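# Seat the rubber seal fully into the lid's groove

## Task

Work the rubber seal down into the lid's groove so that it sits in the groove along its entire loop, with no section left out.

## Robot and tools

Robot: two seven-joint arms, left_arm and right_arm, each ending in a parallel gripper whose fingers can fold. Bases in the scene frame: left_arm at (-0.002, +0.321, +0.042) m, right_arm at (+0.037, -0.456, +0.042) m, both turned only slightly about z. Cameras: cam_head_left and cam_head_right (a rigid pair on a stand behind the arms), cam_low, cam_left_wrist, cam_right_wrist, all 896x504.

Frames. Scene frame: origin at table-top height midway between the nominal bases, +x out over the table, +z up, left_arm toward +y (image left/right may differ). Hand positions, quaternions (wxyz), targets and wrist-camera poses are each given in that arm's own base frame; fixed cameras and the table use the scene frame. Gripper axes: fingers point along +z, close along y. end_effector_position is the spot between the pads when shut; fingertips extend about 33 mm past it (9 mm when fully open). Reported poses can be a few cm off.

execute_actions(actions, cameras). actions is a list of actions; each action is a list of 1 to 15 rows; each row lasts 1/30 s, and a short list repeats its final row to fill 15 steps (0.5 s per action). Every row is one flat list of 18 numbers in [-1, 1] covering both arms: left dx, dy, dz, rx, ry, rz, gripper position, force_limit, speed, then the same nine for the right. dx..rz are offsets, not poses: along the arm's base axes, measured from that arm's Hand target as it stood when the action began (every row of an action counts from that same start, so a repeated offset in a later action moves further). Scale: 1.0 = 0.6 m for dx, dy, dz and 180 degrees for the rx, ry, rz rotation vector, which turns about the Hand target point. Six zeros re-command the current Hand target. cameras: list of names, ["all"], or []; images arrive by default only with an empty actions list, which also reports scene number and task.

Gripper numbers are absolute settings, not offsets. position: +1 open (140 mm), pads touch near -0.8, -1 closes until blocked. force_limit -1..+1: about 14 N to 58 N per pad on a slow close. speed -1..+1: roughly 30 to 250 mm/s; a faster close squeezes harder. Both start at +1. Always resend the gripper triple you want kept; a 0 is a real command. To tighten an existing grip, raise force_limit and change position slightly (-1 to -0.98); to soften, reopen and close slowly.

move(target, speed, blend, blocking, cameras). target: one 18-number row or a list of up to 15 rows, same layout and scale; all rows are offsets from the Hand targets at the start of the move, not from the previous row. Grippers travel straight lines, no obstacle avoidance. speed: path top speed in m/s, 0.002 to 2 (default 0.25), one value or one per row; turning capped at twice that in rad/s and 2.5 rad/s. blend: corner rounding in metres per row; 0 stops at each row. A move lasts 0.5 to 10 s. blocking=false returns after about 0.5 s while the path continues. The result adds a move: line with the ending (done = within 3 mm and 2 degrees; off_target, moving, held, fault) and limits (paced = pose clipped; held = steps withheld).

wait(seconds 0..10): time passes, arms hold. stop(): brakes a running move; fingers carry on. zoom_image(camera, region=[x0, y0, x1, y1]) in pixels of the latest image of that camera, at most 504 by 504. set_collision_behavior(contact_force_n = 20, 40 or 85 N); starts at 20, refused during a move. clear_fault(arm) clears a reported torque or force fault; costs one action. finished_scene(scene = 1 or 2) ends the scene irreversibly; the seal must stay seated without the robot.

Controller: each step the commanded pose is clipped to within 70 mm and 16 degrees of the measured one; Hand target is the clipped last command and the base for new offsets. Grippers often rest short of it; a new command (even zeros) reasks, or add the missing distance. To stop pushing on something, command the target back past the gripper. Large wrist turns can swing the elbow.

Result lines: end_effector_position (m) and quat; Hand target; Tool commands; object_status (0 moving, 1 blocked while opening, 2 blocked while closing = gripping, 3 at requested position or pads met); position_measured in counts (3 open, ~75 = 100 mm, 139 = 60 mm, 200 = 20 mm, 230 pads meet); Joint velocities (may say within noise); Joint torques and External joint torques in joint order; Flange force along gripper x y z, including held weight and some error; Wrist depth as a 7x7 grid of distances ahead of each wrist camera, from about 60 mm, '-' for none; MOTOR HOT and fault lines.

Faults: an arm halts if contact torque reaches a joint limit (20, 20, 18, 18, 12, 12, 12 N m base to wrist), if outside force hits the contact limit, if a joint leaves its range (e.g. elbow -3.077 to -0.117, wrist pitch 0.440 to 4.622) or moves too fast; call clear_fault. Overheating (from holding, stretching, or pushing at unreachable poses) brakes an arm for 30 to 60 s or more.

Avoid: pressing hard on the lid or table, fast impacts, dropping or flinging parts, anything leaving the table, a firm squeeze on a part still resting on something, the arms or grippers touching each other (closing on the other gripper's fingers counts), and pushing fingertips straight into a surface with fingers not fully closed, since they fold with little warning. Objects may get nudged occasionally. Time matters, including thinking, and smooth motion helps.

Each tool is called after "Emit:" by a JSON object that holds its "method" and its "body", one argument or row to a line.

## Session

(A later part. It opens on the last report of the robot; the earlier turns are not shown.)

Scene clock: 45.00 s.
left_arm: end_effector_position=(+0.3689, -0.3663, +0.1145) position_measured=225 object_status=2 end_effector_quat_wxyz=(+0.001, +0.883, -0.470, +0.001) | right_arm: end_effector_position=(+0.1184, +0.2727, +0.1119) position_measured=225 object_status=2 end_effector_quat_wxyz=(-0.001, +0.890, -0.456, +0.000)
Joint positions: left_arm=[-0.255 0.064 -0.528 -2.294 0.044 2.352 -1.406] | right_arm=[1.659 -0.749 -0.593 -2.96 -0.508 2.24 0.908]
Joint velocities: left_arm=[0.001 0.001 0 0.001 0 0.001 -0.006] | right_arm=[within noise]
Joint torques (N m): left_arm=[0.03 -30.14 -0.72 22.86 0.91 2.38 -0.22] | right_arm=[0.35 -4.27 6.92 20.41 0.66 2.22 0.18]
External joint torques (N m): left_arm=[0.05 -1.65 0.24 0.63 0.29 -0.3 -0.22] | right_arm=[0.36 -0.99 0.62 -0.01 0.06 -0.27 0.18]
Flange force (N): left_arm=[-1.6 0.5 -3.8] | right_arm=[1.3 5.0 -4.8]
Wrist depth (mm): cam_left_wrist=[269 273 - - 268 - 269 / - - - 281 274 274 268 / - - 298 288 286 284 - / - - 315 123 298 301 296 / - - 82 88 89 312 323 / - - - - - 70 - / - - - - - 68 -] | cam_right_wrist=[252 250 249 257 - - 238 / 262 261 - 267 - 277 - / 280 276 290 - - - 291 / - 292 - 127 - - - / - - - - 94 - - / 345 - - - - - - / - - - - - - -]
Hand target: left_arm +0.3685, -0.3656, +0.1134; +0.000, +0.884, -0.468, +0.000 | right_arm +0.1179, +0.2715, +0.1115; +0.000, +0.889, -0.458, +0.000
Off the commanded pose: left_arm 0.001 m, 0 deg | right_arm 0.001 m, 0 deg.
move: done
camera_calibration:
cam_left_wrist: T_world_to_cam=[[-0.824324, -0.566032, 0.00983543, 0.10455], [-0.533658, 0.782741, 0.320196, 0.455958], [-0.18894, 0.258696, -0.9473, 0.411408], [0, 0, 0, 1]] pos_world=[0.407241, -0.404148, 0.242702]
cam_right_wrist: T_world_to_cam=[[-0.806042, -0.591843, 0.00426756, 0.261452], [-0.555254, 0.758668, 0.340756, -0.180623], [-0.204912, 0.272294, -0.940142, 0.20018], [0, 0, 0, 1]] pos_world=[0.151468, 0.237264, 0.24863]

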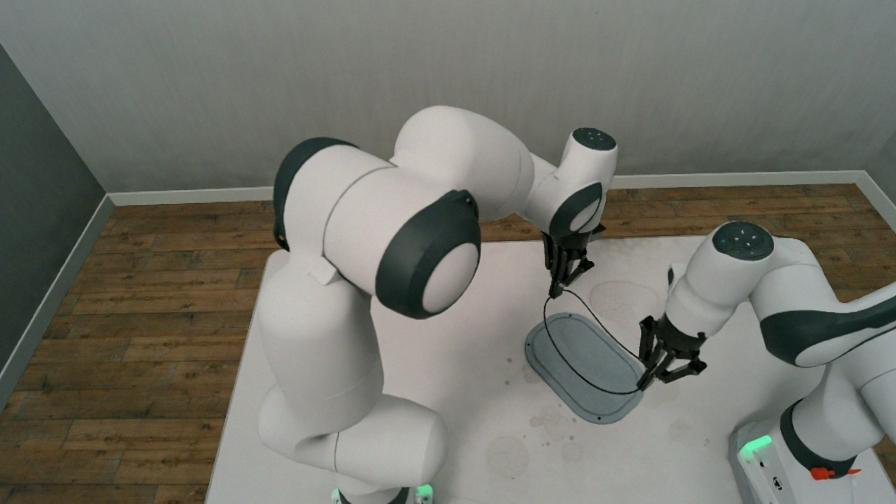

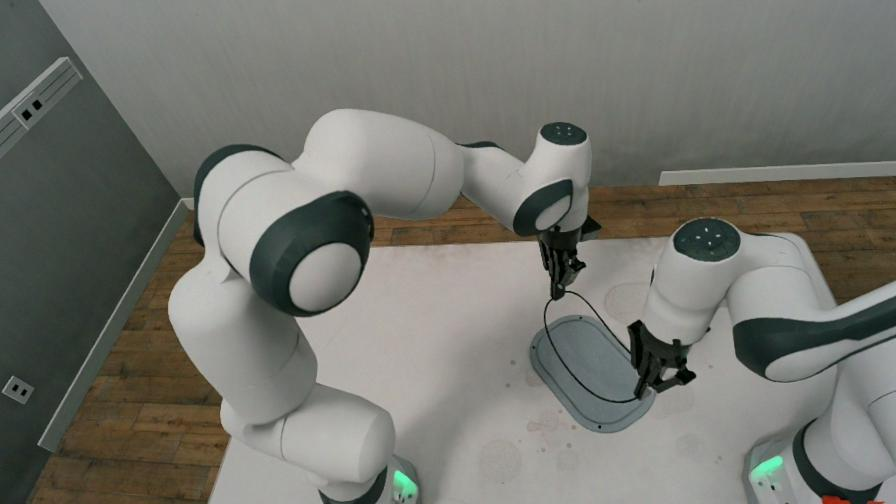

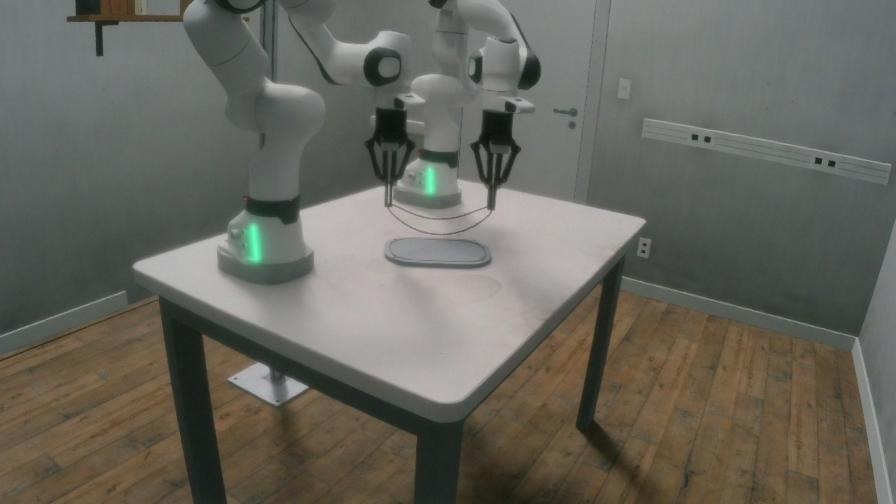

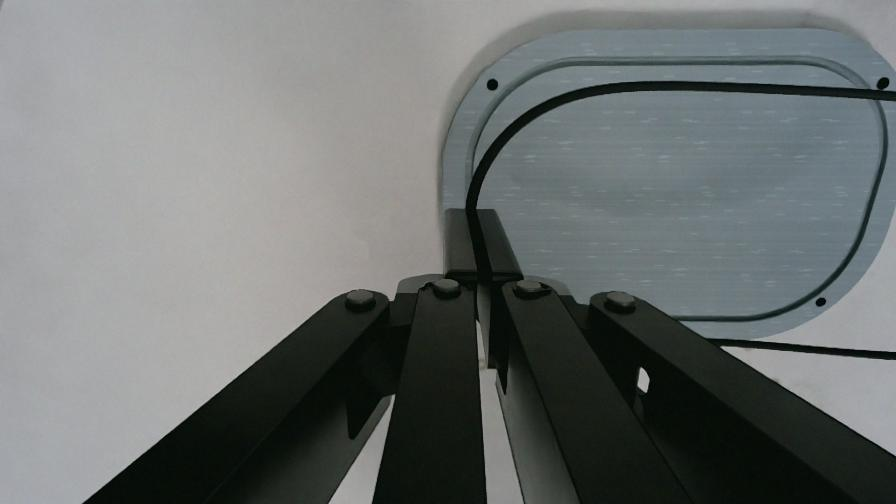

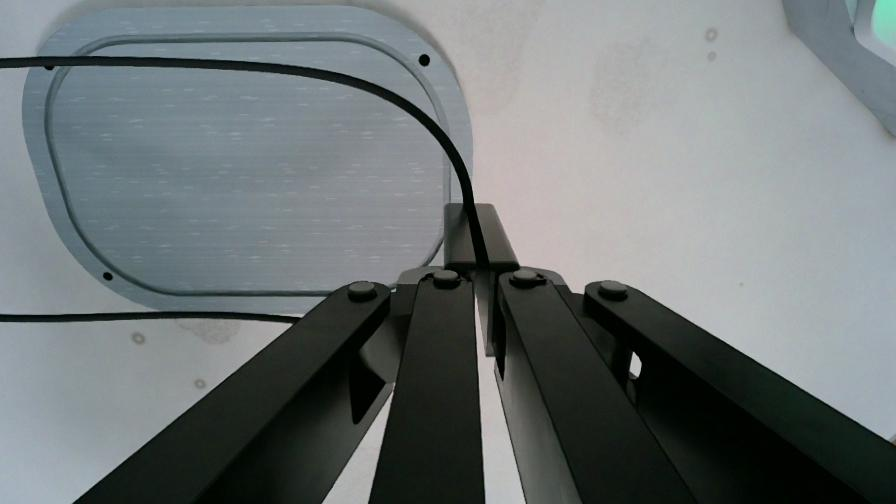

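Emit:
{"method": "move", "body": {
  "target": [-0.0133,0.005,-0.165,0,0,0,-1,-1,-1,0.0013,0.0153,-0.165,0,0,0,-1,-1,-1],
  "speed": 0.08,
  "cameras": ["all"]
}}

Emit:
{"method": "zoom_image", "body": {
  "camera": "cam_low",
  "region": [330, 180, 530, 300]
}}

Emit:
{"method": "zoom_image", "body": {
  "camera": "cam_head_left",
  "region": [500, 280, 680, 440]
}}

Scene clock: 48.70 s.
left_arm: end_effector_position=(+0.3603, -0.3623, +0.0150) position_measured=225 object_status=2 end_effector_quat_wxyz=(+0.000, +0.883, -0.470, -0.001) | right_arm: end_effector_position=(+0.1183, +0.2793, +0.0123) position_measured=225 object_status=2 end_effector_quat_wxyz=(+0.001, +0.889, -0.458, +0.001)
Joint positions: left_arm=[-0.321 0.268 -0.449 -2.356 0.219 2.586 -1.536] | right_arm=[1.771 -0.313 -0.766 -3.002 -0.547 2.715 0.917]
Joint velocities: left_arm=[-0.002 -0.002 0.001 0.001 0.001 0.001 -0.007] | right_arm=[0 0.001 -0.002 -0.001 0.001 0.003 0.001]
Joint torques (N m): left_arm=[-0.31 -35.27 -2.91 19.32 0.47 2.72 -0.2] | right_arm=[1.64 -9.47 3.23 15.41 0.32 2.72 -0.15]
External joint torques (N m): left_arm=[-0.21 -2.54 0.5 0.54 0 0.09 -0.2] | right_arm=[1.67 0.34 -0.22 0.61 0 0.24 -0.15]
Flange force (N): left_arm=[-3.5 1.0 -5.0] | right_arm=[-7.2 -6.6 7.3]
Wrist depth (mm): cam_left_wrist=[179 179 179 179 168 168 168 / 187 187 187 183 176 174 176 / 193 197 197 186 184 183 184 / 208 207 207 136 193 193 193 / 218 218 93 88 89 202 204 / - - - - - 70 212 / - - - - - 68 -] | cam_right_wrist=[158 159 160 159 - - - / 167 165 165 169 - - - / 177 178 180 167 - - - / 187 188 187 127 - - - / - 198 - - 94 - - / - - - - - - - / - - - - - - -]
Hand target: left_arm +0.3606, -0.3626, +0.0144; +0.000, +0.884, -0.468, +0.000 | right_arm +0.1186, +0.2806, +0.0125; +0.000, +0.889, -0.458, +0.000
Off the commanded pose: left_arm 0.001 m, 0 deg | right_arm 0.001 m, 0 deg.
move: done
camera_calibration:
cam_left_wrist: T_world_to_cam=[[-0.824548, -0.565705, 0.00992188, 0.100961], [-0.532384, 0.781678, 0.324878, 0.479168], [-0.191541, 0.262596, -0.945704, 0.316777], [0, 0, 0, 1]] pos_world=[0.399024, -0.400625, 0.142904]
cam_right_wrist: T_world_to_cam=[[-0.809732, -0.586743, 0.00819576, 0.264567], [-0.54994, 0.763666, 0.338202, -0.153736], [-0.204697, 0.269346, -0.941038, 0.105528], [0, 0, 0, 1]] pos_world=[0.151284, 0.244212, 0.149132]

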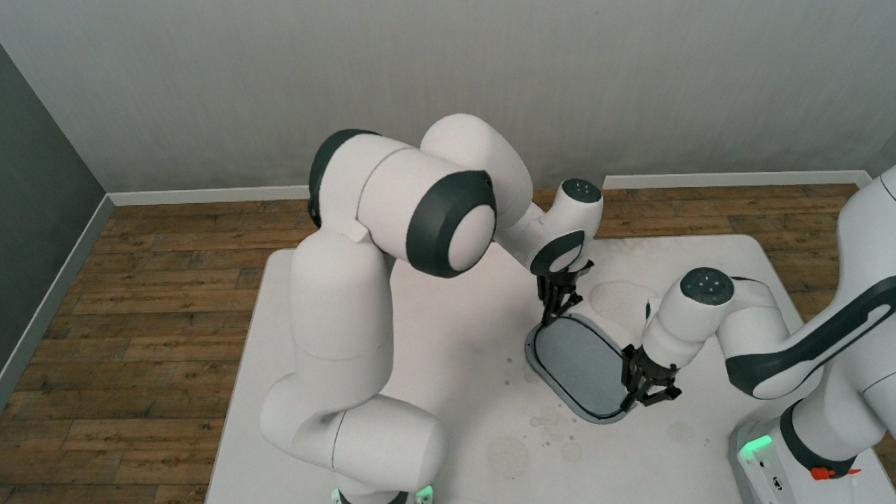

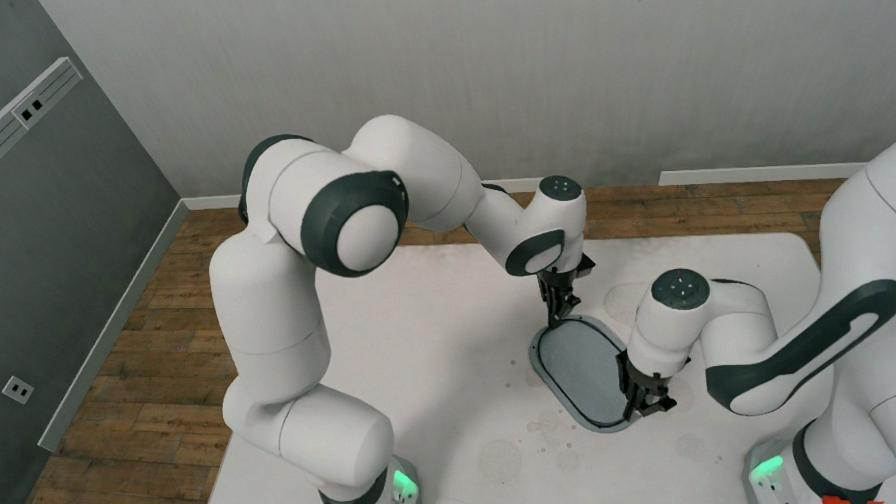

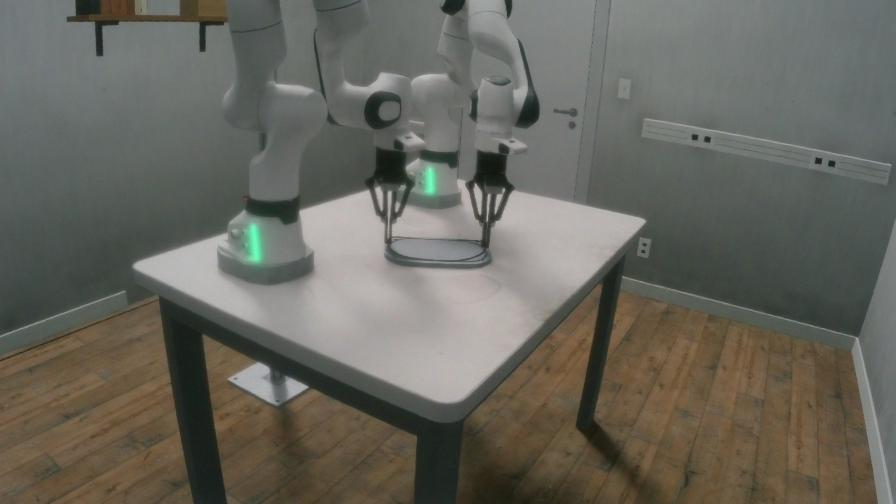

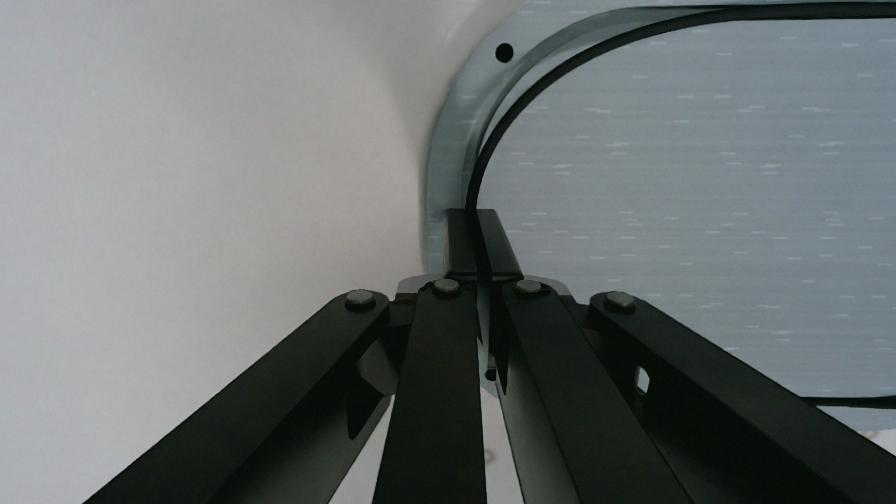

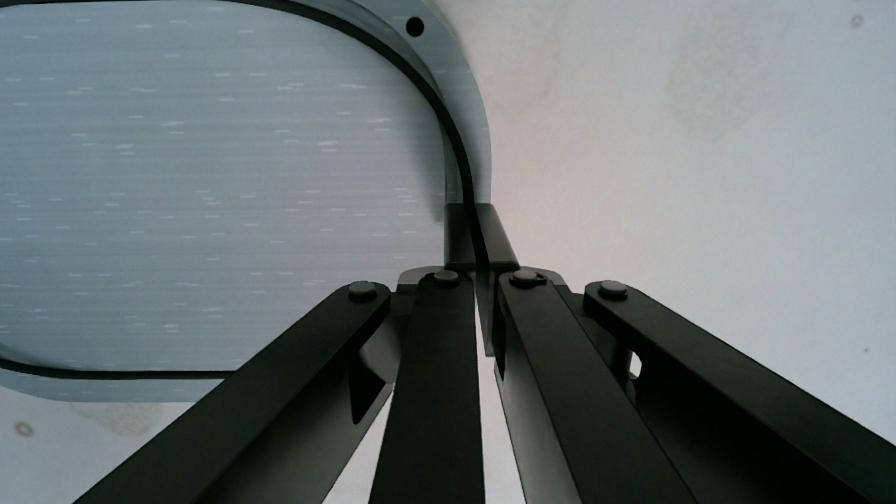

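Scaled by 2.520 from the camera's 896x504 image, which has a finer 1280x720 frame.

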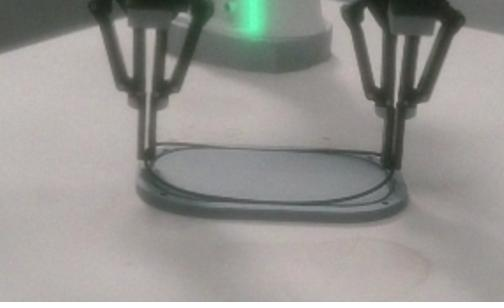

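Scaled by 2.800 from the camera's 896x504 image, which has a finer 1280x720 frame.

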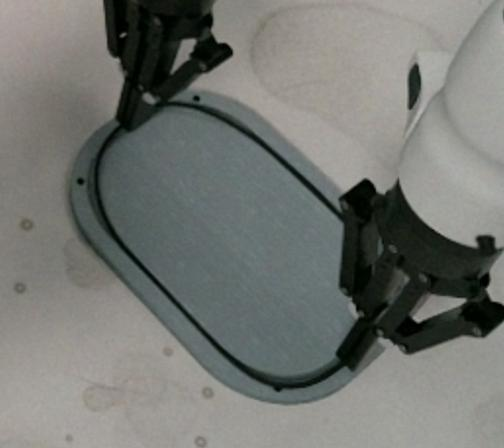

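Emit:
{"method": "move", "body": {
  "target": [-0.0013,-0.001,-0.0167,0,0,0,-1,-1,-1,0.0108,0.0078,-0.0133,0,0,0,-1,-1,-1],
  "speed": 0.04,
  "cameras": ["cam_left_wrist","cam_right_wrist","cam_low"]
}}

Emit:
{"method": "zoom_image", "body": {
  "camera": "cam_low",
  "region": [350, 190, 530, 290]
}}

Emit:
{"method": "zoom_image", "body": {
  "camera": "cam_left_wrist",
  "region": [400, 80, 600, 300]
}}

Emit:
{"method": "zoom_image", "body": {
  "camera": "cam_right_wrist",
  "region": [380, 80, 580, 300]
}}

Scene clock: 50.40 s.
left_arm: end_effector_position=(+0.3595, -0.3628, +0.0052) position_measured=225 object_status=2 end_effector_quat_wxyz=(+0.000, +0.883, -0.469, -0.001) | right_arm: end_effector_position=(+0.1246, +0.2841, +0.0043) position_measured=225 object_status=2 end_effector_quat_wxyz=(+0.001, +0.888, -0.460, +0.001)
Joint positions: left_arm=[-0.34 0.291 -0.429 -2.356 0.237 2.608 -1.551] | right_arm=[1.823 -0.254 -0.82 -2.983 -0.519 2.759 0.892]
Joint velocities: left_arm=[within noise] | right_arm=[0.001 0 0 -0.001 0 0.002 -0.006]
Joint torques (N m): left_arm=[-0.24 -35.36 -2.7 19.23 0.63 2.65 -0.18] | right_arm=[1.63 -10.14 3.55 14.9 0.42 2.81 -0.1]
External joint torques (N m): left_arm=[-0.26 -1.83 0.75 0.58 0.18 -0.02 -0.18] | right_arm=[1.65 0.28 0.44 0.53 0.13 0.31 -0.1]
Flange force (N): left_arm=[-1.1 0.6 -2.7] | right_arm=[-7.9 -5.5 7.8]
Wrist depth (mm): cam_left_wrist=[- 171 - 168 160 158 159 / 178 179 180 174 166 - 166 / 186 187 187 174 174 174 176 / 196 - 192 150 183 184 182 / - - 82 88 89 89 192 / - - - - - 70 201 / - - - - - 68 -] | cam_right_wrist=[151 151 152 153 - - 165 / 161 159 160 160 - - - / 168 169 169 167 - - - / 179 179 180 140 - - - / 191 190 - - 94 - - / 201 - - - - - - / - - - - - - -]
Hand target: left_arm +0.3598, -0.3632, +0.0044; +0.000, +0.884, -0.468, +0.000 | right_arm +0.1251, +0.2853, +0.0045; +0.000, +0.889, -0.458, +0.000
Off the commanded pose: left_arm 0.001 m, 0 deg | right_arm 0.001 m, 0 deg.
move: done
camera_calibration:
cam_left_wrist: T_world_to_cam=[[-0.8237, -0.56694, 0.00984219, 0.09935], [-0.533587, 0.78088, 0.324825, 0.482404], [-0.191842, 0.262306, -0.945723, 0.307467], [0, 0, 0, 1]] pos_world=[0.398224, -0.401025, 0.133104]
cam_right_wrist: T_world_to_cam=[[-0.811326, -0.584539, 0.0080571, 0.272164], [-0.547856, 0.765076, 0.338396, -0.151827], [-0.20397, 0.270135, -0.940969, 0.0978217], [0, 0, 0, 1]] pos_world=[0.157587, 0.248825, 0.141232]
Images, in order (width x height): cam_low 896x504, cam_left_wrist 896x504, cam_right_wrist 896x504.

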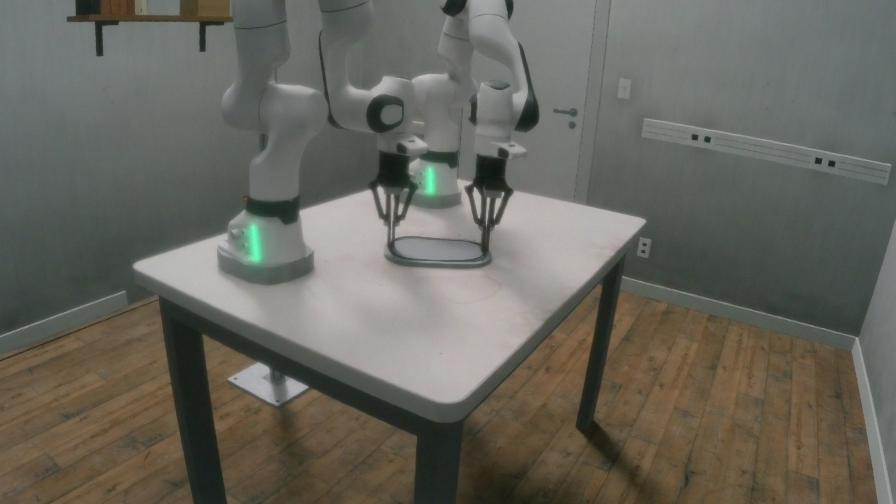

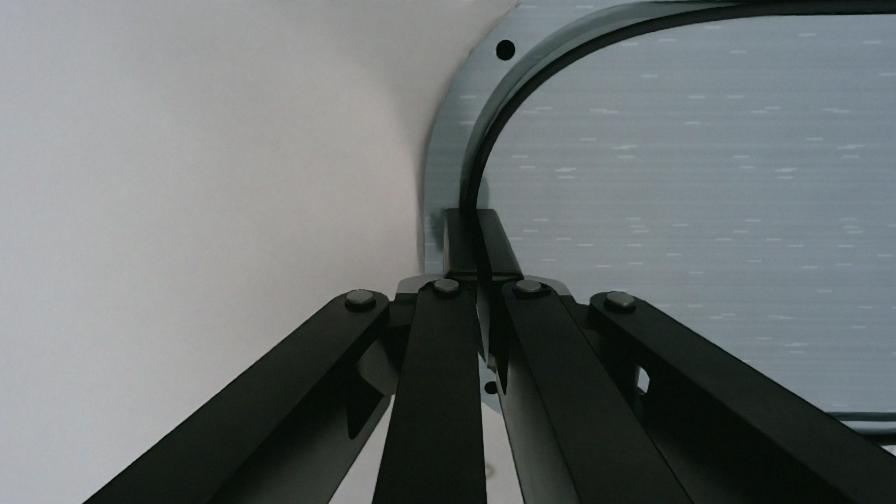

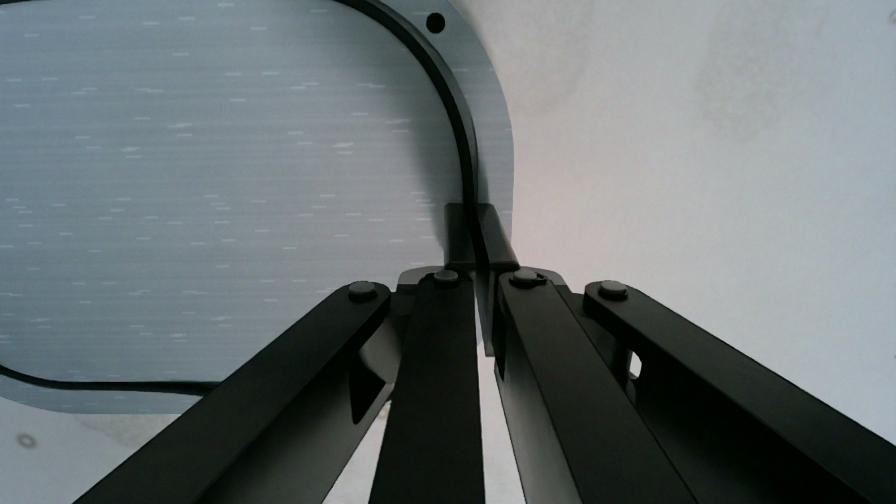

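Scaled by 2.800 from the camera's 896x504 image, which has a finer 1280x720 frame.

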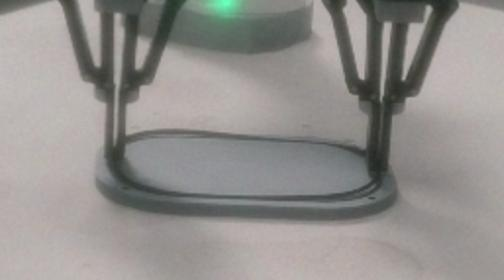

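Scaled by 2.291 from the camera's 896x504 image, which has a finer 1280x720 frame.

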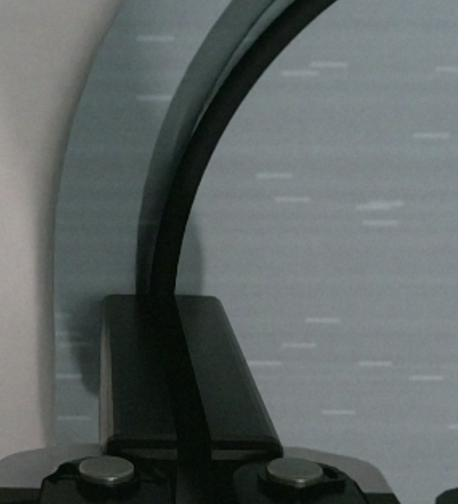

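Scaled by 2.291 from the camera's 896x504 image, which has a finer 1280x720 frame.

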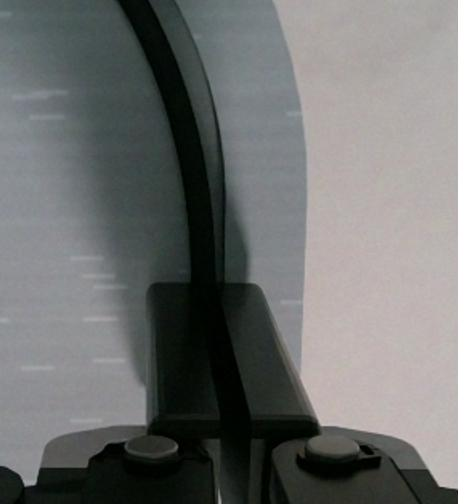

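Emit:
{"method": "move", "body": {
  "target": [0,0,-0.0058,0,0,0,-1,-1,-1,0,0,-0.005,0,0,0,-1,-1,-1],
  "speed": 0.02
}}

Emit:
{"method": "move", "body": {
  "target": [0,0,-0.0033,0,0,0,-1,-1,-1,0,0,-0.0033,0,0,0,-1,-1,-1],
  "speed": 0.02,
  "cameras": ["cam_left_wrist","cam_right_wrist","cam_low"]
}}

Emit:
{"method": "zoom_image", "body": {
  "camera": "cam_low",
  "region": [350, 190, 530, 290]
}}

Emit:
{"method": "zoom_image", "body": {
  "camera": "cam_left_wrist",
  "region": [400, 80, 600, 300]
}}

Emit:
{"method": "zoom_image", "body": {
  "camera": "cam_right_wrist",
  "region": [380, 80, 580, 300]
}}

Scene clock: 51.97 s.
left_arm: end_effector_position=(+0.3595, -0.3628, +0.0018) position_measured=225 object_status=2 end_effector_quat_wxyz=(+0.000, +0.883, -0.469, -0.001) | right_arm: end_effector_position=(+0.1247, +0.2836, +0.0014) position_measured=225 object_status=2 end_effector_quat_wxyz=(+0.002, +0.888, -0.459, +0.001)
Joint positions: left_arm=[-0.348 0.299 -0.419 -2.356 0.241 2.615 -1.555] | right_arm=[1.839 -0.24 -0.835 -2.982 -0.516 2.772 0.888]
Joint torques (N m): left_arm=[-0.56 -35.49 -2.93 19.13 0.66 2.71 -0.16] | right_arm=[2.23 -9.7 2.93 14.5 0.42 3.09 -0.3]
External joint torques (N m): left_arm=[-0.63 -1.85 0.48 0.71 0.22 0.06 -0.16] | right_arm=[2.24 0.77 -0.07 0.42 0.14 0.61 -0.3]
Flange force (N): left_arm=[-0.6 1.1 -2.5] | right_arm=[-10.7 -10.2 16.4]
Wrist depth (mm): cam_left_wrist=[- 168 166 163 157 155 155 / 175 177 174 171 163 163 163 / - 183 183 172 170 170 171 / 193 192 195 150 179 179 181 / 203 201 93 88 89 185 188 / 215 - - - - 70 197 / - - - - - 68 -] | cam_right_wrist=[148 149 149 151 - - - / - 157 157 156 - - - / 165 166 168 167 - - - / 175 175 176 140 - - - / 187 186 - - 94 - - / - - - - - - - / - - - - - - -]
Hand target: left_arm +0.3598, -0.3632, +0.0009; +0.000, +0.884, -0.468, +0.000 | right_arm +0.1251, +0.2853, +0.0015; +0.000, +0.889, -0.458, +0.000
Off the commanded pose: left_arm 0.001 m, 0 deg | right_arm 0.002 m, 0 deg.
move: done

Scene clock: 52.70 s.
left_arm: end_effector_position=(+0.3597, -0.3627, -0.0001) position_measured=225 object_status=2 end_effector_quat_wxyz=(+0.000, +0.883, -0.469, -0.001) | right_arm: end_effector_position=(+0.1242, +0.2834, +0.0003) position_measured=225 object_status=2 end_effector_quat_wxyz=(+0.002, +0.889, -0.458, +0.001)
Joint positions: left_arm=[-0.355 0.303 -0.412 -2.355 0.242 2.62 -1.556] | right_arm=[1.847 -0.235 -0.842 -2.982 -0.514 2.776 0.887]
Joint velocities: left_arm=[-0.006 0 0.004 0 0.001 0.001 -0.001] | right_arm=[within noise]
Joint torques (N m): left_arm=[-0.04 -35.46 -3.11 19.07 0.59 2.71 -0.13] | right_arm=[1.31 -10.21 3.1 13.52 0.33 2.55 -0.01]
External joint torques (N m): left_arm=[-0.02 -1.63 0.39 0.69 0.15 0.04 -0.13] | right_arm=[1.28 0.26 0.09 -0.5 0.07 0.06 -0.01]
External joint torques when the fault began: right_arm=[1.29 2.37 -0.51 -0.04 0.15 0.82 -0.2]
Flange force (N): left_arm=[-0.9 0.2 -2.8] | right_arm=[-4.8 -2.7 6.3]
Flange force when the fault began (N): right_arm=[-9.4 -11.4 24.5]
Wrist depth (mm): cam_left_wrist=[- 165 165 - 154 154 154 / 174 173 173 169 160 161 160 / - 182 181 168 169 168 168 / 190 188 190 150 177 177 177 / - 200 93 88 89 183 184 / 208 - - - - 70 195 / - - - - - 68 -] | cam_right_wrist=[- 147 149 150 - - 160 / 155 158 156 157 - - - / 166 164 165 164 - - - / 175 176 173 141 184 - - / 185 184 - - 94 - - / - - - - - - - / - - - - - - -]
Hand target: left_arm +0.3598, -0.3632, -0.0010; +0.000, +0.884, -0.468, +0.000 | right_arm +0.1242, +0.2834, +0.0003; +0.002, +0.889, -0.458, +0.001 (not the last commanded pose)
Tool commands: left_gripper/position=-1.0 left_gripper/force_limit=-1.0 left_gripper/speed=-1.0 right_gripper/position=-1.0 right_gripper/force_limit=-1.0 right_gripper/speed=-1.0
Off the commanded pose: left_arm 0.001 m, 0 deg | right_arm 0.002 m, 0 deg.
FORCE FAULT: contact force on the right arm reached its limit, and that arm stopped. The contact can be on any part of that arm, not only on its tool. That arm's remaining commands of this call were not run. That arm is still stopped at the end of this call. While its stop runs, that arm takes no new command, but execute_actions still moves its gripper.
CLEAR FAULT: the right arm stays stopped (Reflex) until you call clear_fault(arm="right_arm").
move: fault (right_arm)
camera_calibration:
cam_left_wrist: T_world_to_cam=[[-0.823192, -0.567683, 0.00956235, 0.0991029], [-0.534402, 0.7804, 0.324637, 0.484357], [-0.191754, 0.262129, -0.94579, 0.30249], [0, 0, 0, 1]] pos_world=[0.398426, -0.401025, 0.127904]
cam_right_wrist: T_world_to_cam=[[-0.809722, -0.586723, 0.0102871, 0.271878], [-0.549699, 0.764528, 0.336641, -0.149893], [-0.20538, 0.266931, -0.941577, 0.0951255], [0, 0, 0, 1]] pos_world=[0.157287, 0.248723, 0.137231]
Images, in order (width x height): cam_low 896x504, cam_left_wrist 896x504, cam_right_wrist 896x504.

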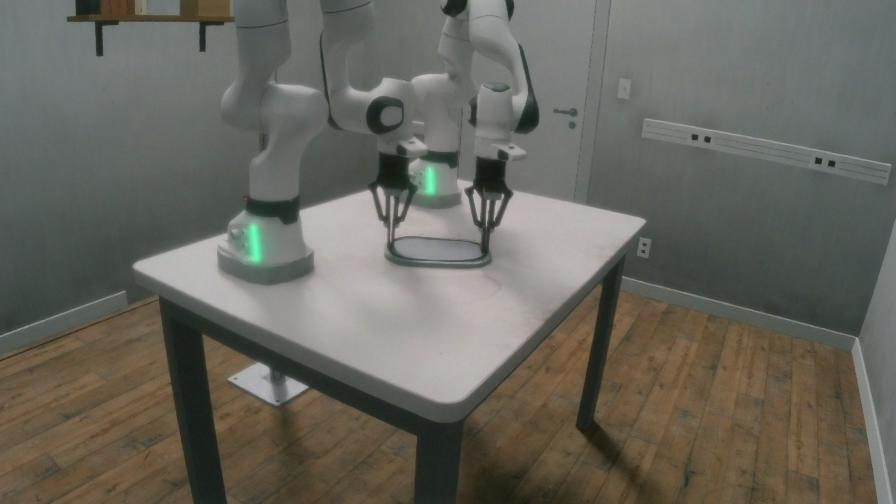

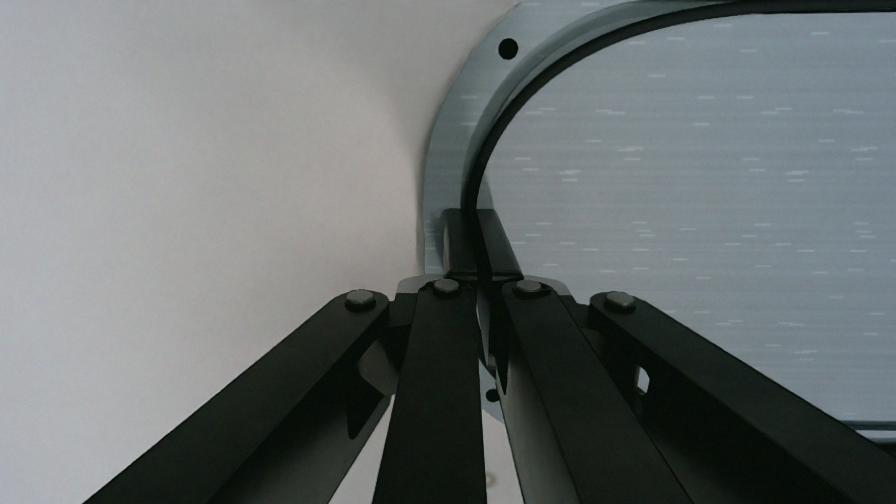

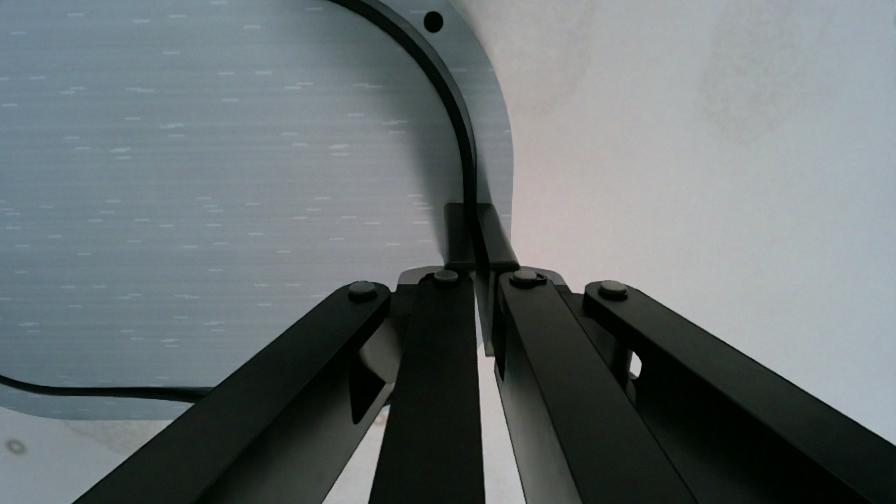

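Scaled by 2.800 from the camera's 896x504 image, which has a finer 1280x720 frame.

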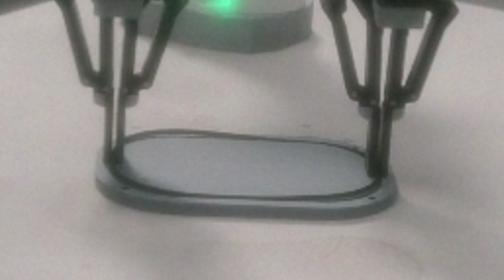

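Scaled by 2.291 from the camera's 896x504 image, which has a finer 1280x720 frame.

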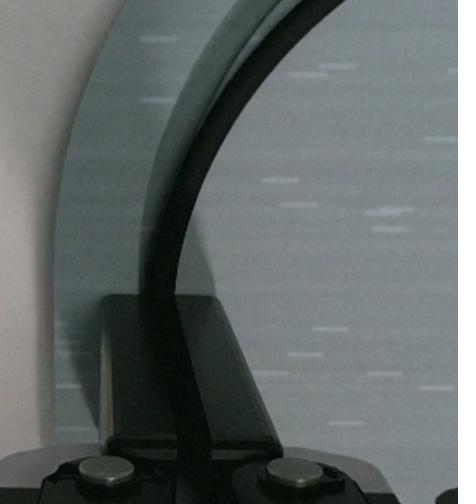

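Scaled by 2.291 from the camera's 896x504 image, which has a finer 1280x720 frame.

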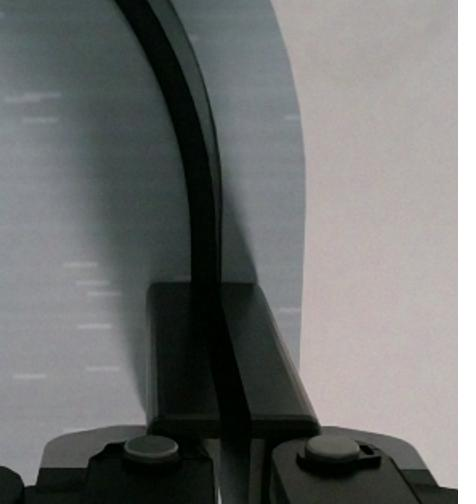

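Emit:
{"method": "set_collision_behavior", "body": {
  "contact_force_n": 40
}}

Emit:
{"method": "clear_fault", "body": {
  "arm": "right_arm"
}}

Emit:
{"method": "move", "body": {
  "target": [0,0,-0.0033,0,0,0,-1,-1,-1,0,0,0,0,0,0,-1,-1,-1],
  "speed": 0.01
}}

Emit:
{"method": "move", "body": {
  "target": [0,0,-0.0033,0,0,0,-1,-1,-1,0,0,0,0,0,0,-1,-1,-1],
  "speed": 0.01
}}

Not set: an arm is in a fault stop. Call clear_fault with that arm's name first.

Scene clock: 53.07 s.
left_arm: end_effector_position=(+0.3597, -0.3627, -0.0001) position_measured=225 object_status=2 end_effector_quat_wxyz=(+0.000, +0.883, -0.469, -0.001) | right_arm: end_effector_position=(+0.1242, +0.2834, +0.0003) position_measured=225 object_status=2 end_effector_quat_wxyz=(+0.002, +0.889, -0.458, +0.001)
Joint positions: left_arm=[-0.355 0.303 -0.412 -2.355 0.242 2.62 -1.556] | right_arm=[1.847 -0.235 -0.842 -2.982 -0.514 2.776 0.887]
Joint torques (N m): left_arm=[-0.26 -35.51 -2.84 19.01 0.57 2.75 -0.14] | right_arm=[1.31 -10.22 3.1 13.55 0.33 2.57 0]
External joint torques (N m): left_arm=[-0.28 -1.7 0.61 0.66 0.14 0.09 -0.14] | right_arm=[1.31 0.26 0.11 -0.53 0.05 0.08 0]
Flange force (N): left_arm=[-0.8 0.6 -2.4] | right_arm=[-4.9 -2.6 6.4]
Wrist depth (mm): cam_left_wrist=[165 - 165 - 154 154 154 / - 175 172 169 161 161 161 / 181 181 180 170 169 168 169 / - 191 190 150 177 177 177 / - 200 93 88 89 84 189 / 212 - - - - 70 194 / - - - - - 68 -] | cam_right_wrist=[147 148 148 150 - - - / 156 156 156 157 - - - / 164 164 165 166 - - 179 / 174 176 175 140 - - - / 186 184 - - 94 - - / - - - - - - - / - - - - - - -]
Hand target: left_arm +0.3598, -0.3632, -0.0010; +0.000, +0.884, -0.468, +0.000 | right_arm +0.1242, +0.2834, +0.0003; +0.002, +0.889, -0.458, +0.001 (not the last commanded pose)
Tool commands: left_gripper/position=-1.0 left_gripper/force_limit=-1.0 left_gripper/speed=-1.0 right_gripper/position=-1.0 right_gripper/force_limit=-1.0 right_gripper/speed=-1.0
Off the commanded pose: left_arm 0.001 m, 0 deg | right_arm 0.002 m, 0 deg.
FORCE FAULT, CONTINUED: the right arm's stop, for the force fault that an earlier result reported, is over. The call counts as one of the actions that you can send in this scene. That arm's target is now where it stood when the stop ended, not its last command. That arm accepts commands again.
CLEAR FAULT: your call cleared the right arm's force fault. If the contact force or a joint's load stays at its limit, that arm stops again.

Scene clock: 53.77 s.
left_arm: end_effector_position=(+0.3600, -0.3630, -0.0004) position_measured=225 object_status=2 end_effector_quat_wxyz=(-0.001, +0.883, -0.469, +0.000) | right_arm: end_effector_position=(+0.1242, +0.2835, +0.0004) position_measured=225 object_status=2 end_effector_quat_wxyz=(+0.002, +0.889, -0.458, +0.001)
Joint positions: left_arm=[-0.361 0.304 -0.406 -2.354 0.243 2.621 -1.557] | right_arm=[1.847 -0.235 -0.842 -2.982 -0.514 2.776 0.887]
Joint velocities: left_arm=[-0.006 -0.001 0.004 0.001 -0.003 0 -0.001] | right_arm=[within noise]
Joint torques (N m): left_arm=[-0.02 -32.39 -2.22 18.59 0.71 3.45 -0.17] | right_arm=[0.49 -10.41 3.03 13.57 0.26 2.39 -0.01]
External joint torques (N m): left_arm=[0.05 1.53 1.28 0.22 0.27 0.79 -0.17] | right_arm=[0.48 0.04 0.05 -0.41 -0.01 -0.08 -0.01]
Flange force (N): left_arm=[3.9 -0.8 8.0] | right_arm=[-1.3 -0.2 1.3]
Wrist depth (mm): cam_left_wrist=[165 165 165 163 153 153 153 / 174 173 173 166 160 160 160 / 180 181 181 170 169 168 168 / 191 191 190 150 177 177 179 / 201 200 83 88 89 184 188 / - - - - - 70 195 / - - - - - 68 -] | cam_right_wrist=[147 148 149 153 - - - / 157 156 157 156 - - - / 165 164 165 166 - - - / 174 179 175 141 - - - / 185 186 - - 94 - - / - - - - - - - / - - - - - - -]
Hand target: left_arm +0.3598, -0.3632, -0.0030; +0.000, +0.884, -0.468, +0.000 | right_arm +0.1242, +0.2834, +0.0003; +0.002, +0.889, -0.458, +0.001
Off the commanded pose: left_arm 0.003 m, 0 deg | right_arm 0.000 m, 0 deg.
move: done

Scene clock: 54.47 s.
left_arm: end_effector_position=(+0.3609, -0.3640, -0.0004) position_measured=225 object_status=2 end_effector_quat_wxyz=(-0.001, +0.883, -0.470, +0.001) | right_arm: end_effector_position=(+0.1242, +0.2835, +0.0004) position_measured=225 object_status=2 end_effector_quat_wxyz=(+0.002, +0.889, -0.458, +0.001)
Joint positions: left_arm=[-0.368 0.305 -0.401 -2.353 0.245 2.623 -1.558] | right_arm=[1.847 -0.235 -0.842 -2.982 -0.514 2.776 0.887]
Joint velocities: left_arm=[-0.007 0 0.006 0 -0.001 0.002 -0.002] | right_arm=[within noise]
Joint torques (N m): left_arm=[0.03 -31.06 -1.89 18.02 0.76 3.36 -0.19] | right_arm=[0.77 -10.34 3.05 13.54 0.27 2.36 -0.03]
External joint torques (N m): left_arm=[0.04 2.93 1.51 -0.31 0.33 0.7 -0.19] | right_arm=[0.71 0.12 0.02 -0.46 0.01 -0.12 -0.03]
Flange force (N): left_arm=[5.4 -1.0 11.7] | right_arm=[-2.2 -1.0 2.5]
Wrist depth (mm): cam_left_wrist=[166 165 165 163 153 153 153 / 175 173 170 161 160 160 160 / 180 181 182 168 168 168 168 / 190 191 190 135 177 174 176 / 201 200 93 88 89 184 - / 212 - - - - 70 193 / - - - - - 68 -] | cam_right_wrist=[147 148 149 152 - - - / 157 156 156 157 - - - / - 165 165 166 - - - / 174 176 174 126 - - - / - 186 - - 94 - 202 / - - - - - - - / - - - - - - -]
Hand target: left_arm +0.3598, -0.3632, -0.0050; +0.000, +0.884, -0.468, +0.000 | right_arm +0.1242, +0.2834, +0.0003; +0.002, +0.889, -0.458, +0.001
Off the commanded pose: left_arm 0.005 m, 0 deg | right_arm 0.000 m, 0 deg.
move: off_target (left_arm)

Emit:
{"method": "set_collision_behavior", "body": {
  "contact_force_n": 40
}}

Emit:
{"method": "move", "body": {
  "target": [
    [0,0,0.0058,0,0,0,-1,-1,-1,0,0,0.002,0,0,0,-0.7,-1,-1],
    [0,0,0.0058,0,0,0,-1,-1,-1,0,0,0.04,0,0,0,-0.7,-1,-1]
  ],
  "speed": 0.04,
  "cameras": ["cam_head_left","cam_left_wrist","cam_right_wrist","cam_low"]
}}

Emit:
{"method": "zoom_image", "body": {
  "camera": "cam_low",
  "region": [350, 190, 530, 290]
}}

Emit:
{"method": "zoom_image", "body": {
  "camera": "cam_right_wrist",
  "region": [380, 80, 580, 300]
}}

Set on each arm: contact force limit 40 N; load limits (N m) waist: 35, shoulder: 35, upper arm roll: 32, elbow: 30, forearm roll: 12, wrist pitch: 12, wrist roll: 12.

Scene clock: 57.10 s.
left_arm: end_effector_position=(+0.3609, -0.3640, -0.0003) position_measured=225 object_status=2 end_effector_quat_wxyz=(-0.001, +0.883, -0.470, +0.001) | right_arm: end_effector_position=(+0.1239, +0.2837, +0.0239) position_measured=217 object_status=3 end_effector_quat_wxyz=(+0.002, +0.890, -0.456, +0.001)
Joint positions: left_arm=[-0.368 0.304 -0.4 -2.353 0.244 2.624 -1.558] | right_arm=[1.77 -0.355 -0.768 -2.98 -0.546 2.653 0.904]
Joint velocities: left_arm=[within noise] | right_arm=[-0.001 -0.001 0 0 -0.001 -0.004 0.002]
Joint torques (N m): left_arm=[0.64 -34.79 -3.2 17.77 0.14 2.69 0.08] | right_arm=[0.27 -10.33 4.89 15.84 0.37 2.2 0.22]
External joint torques (N m): left_arm=[0.67 -0.75 0.22 -0.66 -0.3 0.02 0.08] | right_arm=[0.31 -1.01 0.85 0.14 0.01 -0.29 0.22]
Flange force (N): left_arm=[-4.8 -0.5 -3.1] | right_arm=[0.2 4.3 -7.8]
Wrist depth (mm): cam_left_wrist=[166 165 165 163 154 153 153 / - 173 173 164 160 161 160 / 182 - 179 170 168 168 170 / 189 192 - 135 176 176 176 / - 199 83 88 89 183 185 / - - - - - 70 196 / - - - - - 68 -] | cam_right_wrist=[170 167 169 170 - - 183 / 178 179 179 179 - - - / 189 187 189 189 - - - / 201 200 200 140 - - - / 208 211 - - - - - / - - - - - - - / - - - - - - -]
Hand target: left_arm +0.3598, -0.3632, -0.0015; +0.000, +0.884, -0.468, +0.000 | right_arm +0.1242, +0.2834, +0.0243; +0.002, +0.889, -0.458, +0.001
Off the commanded pose: left_arm 0.002 m, 0 deg | right_arm 0.001 m, 0 deg.
move: done
camera_calibration:
cam_left_wrist: T_world_to_cam=[[-0.824068, -0.566458, 0.00601074, 0.100095], [-0.534757, 0.781364, 0.321722, 0.48659], [-0.186939, 0.261907, -0.946815, 0.300959], [0, 0, 0, 1]] pos_world=[0.398953, -0.402328, 0.127804]
cam_right_wrist: T_world_to_cam=[[-0.806929, -0.590562, 0.010095, 0.272318], [-0.55322, 0.761672, 0.337346, -0.157031], [-0.206913, 0.26663, -0.941326, 0.117503], [0, 0, 0, 1]] pos_world=[0.157181, 0.249097, 0.160834]
Images, in order (width x height): cam_head_left 896x504, cam_low 896x504, cam_left_wrist 896x504, cam_right_wrist 896x504.

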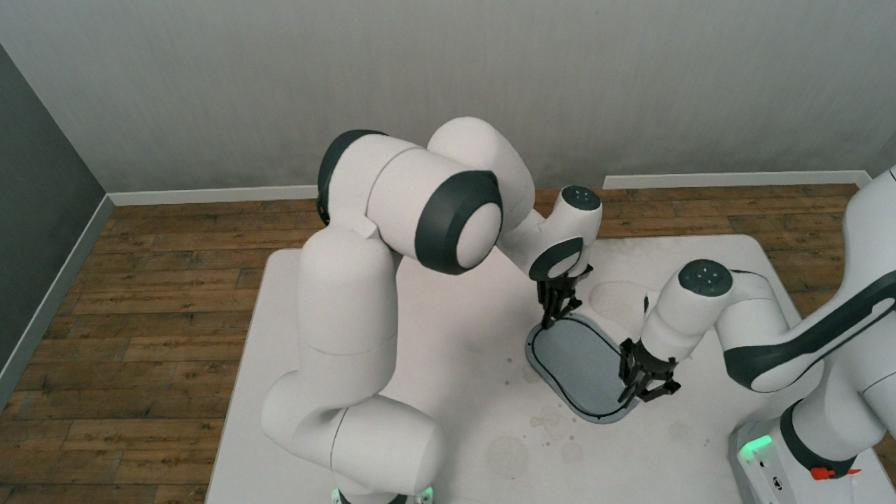

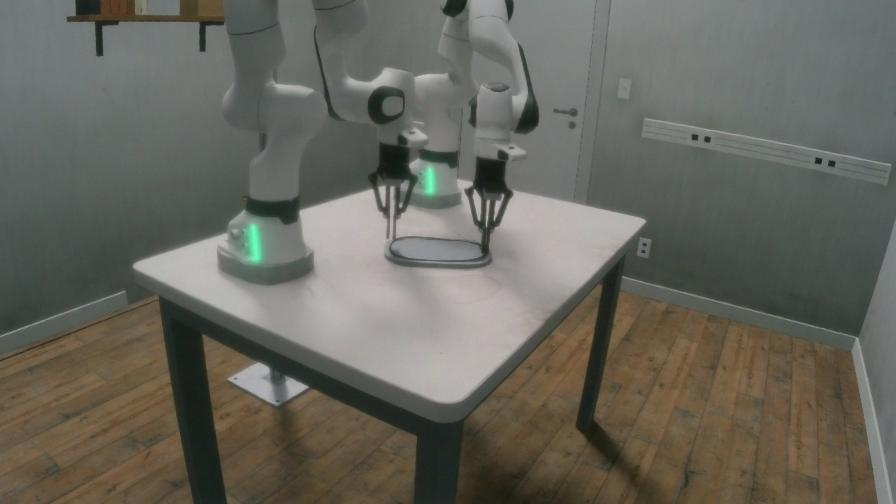

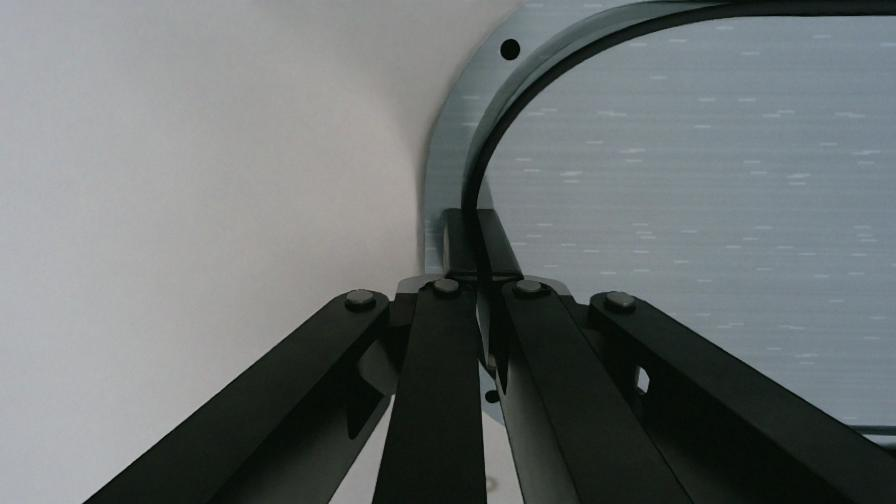

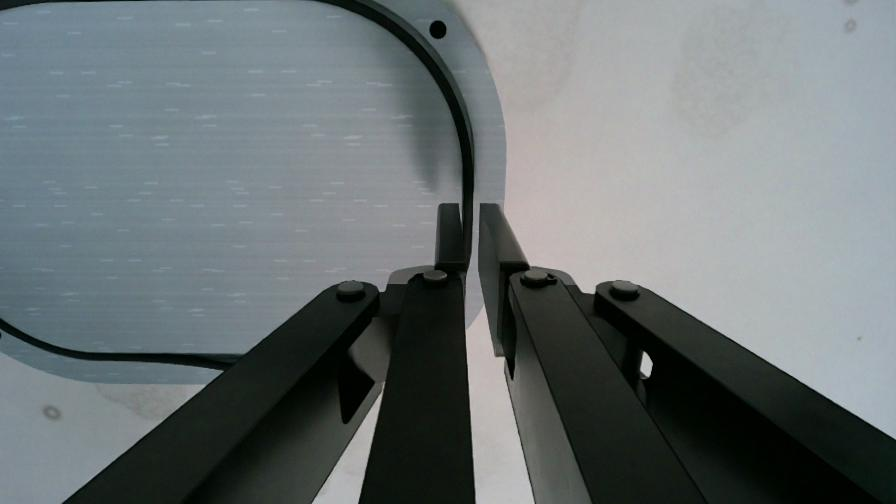

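Scaled by 2.800 from the camera's 896x504 image, which has a finer 1280x720 frame.

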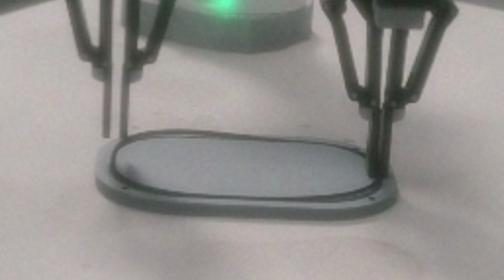

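Scaled by 2.291 from the camera's 896x504 image, which has a finer 1280x720 frame.

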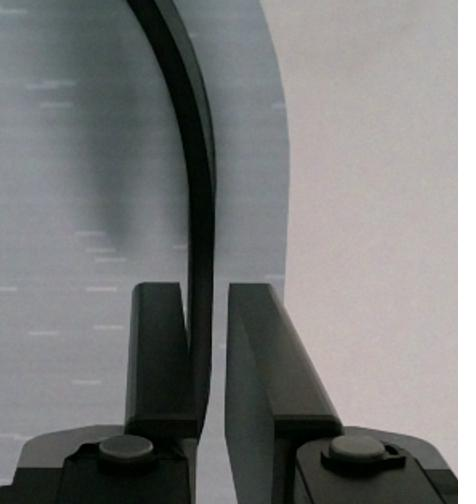

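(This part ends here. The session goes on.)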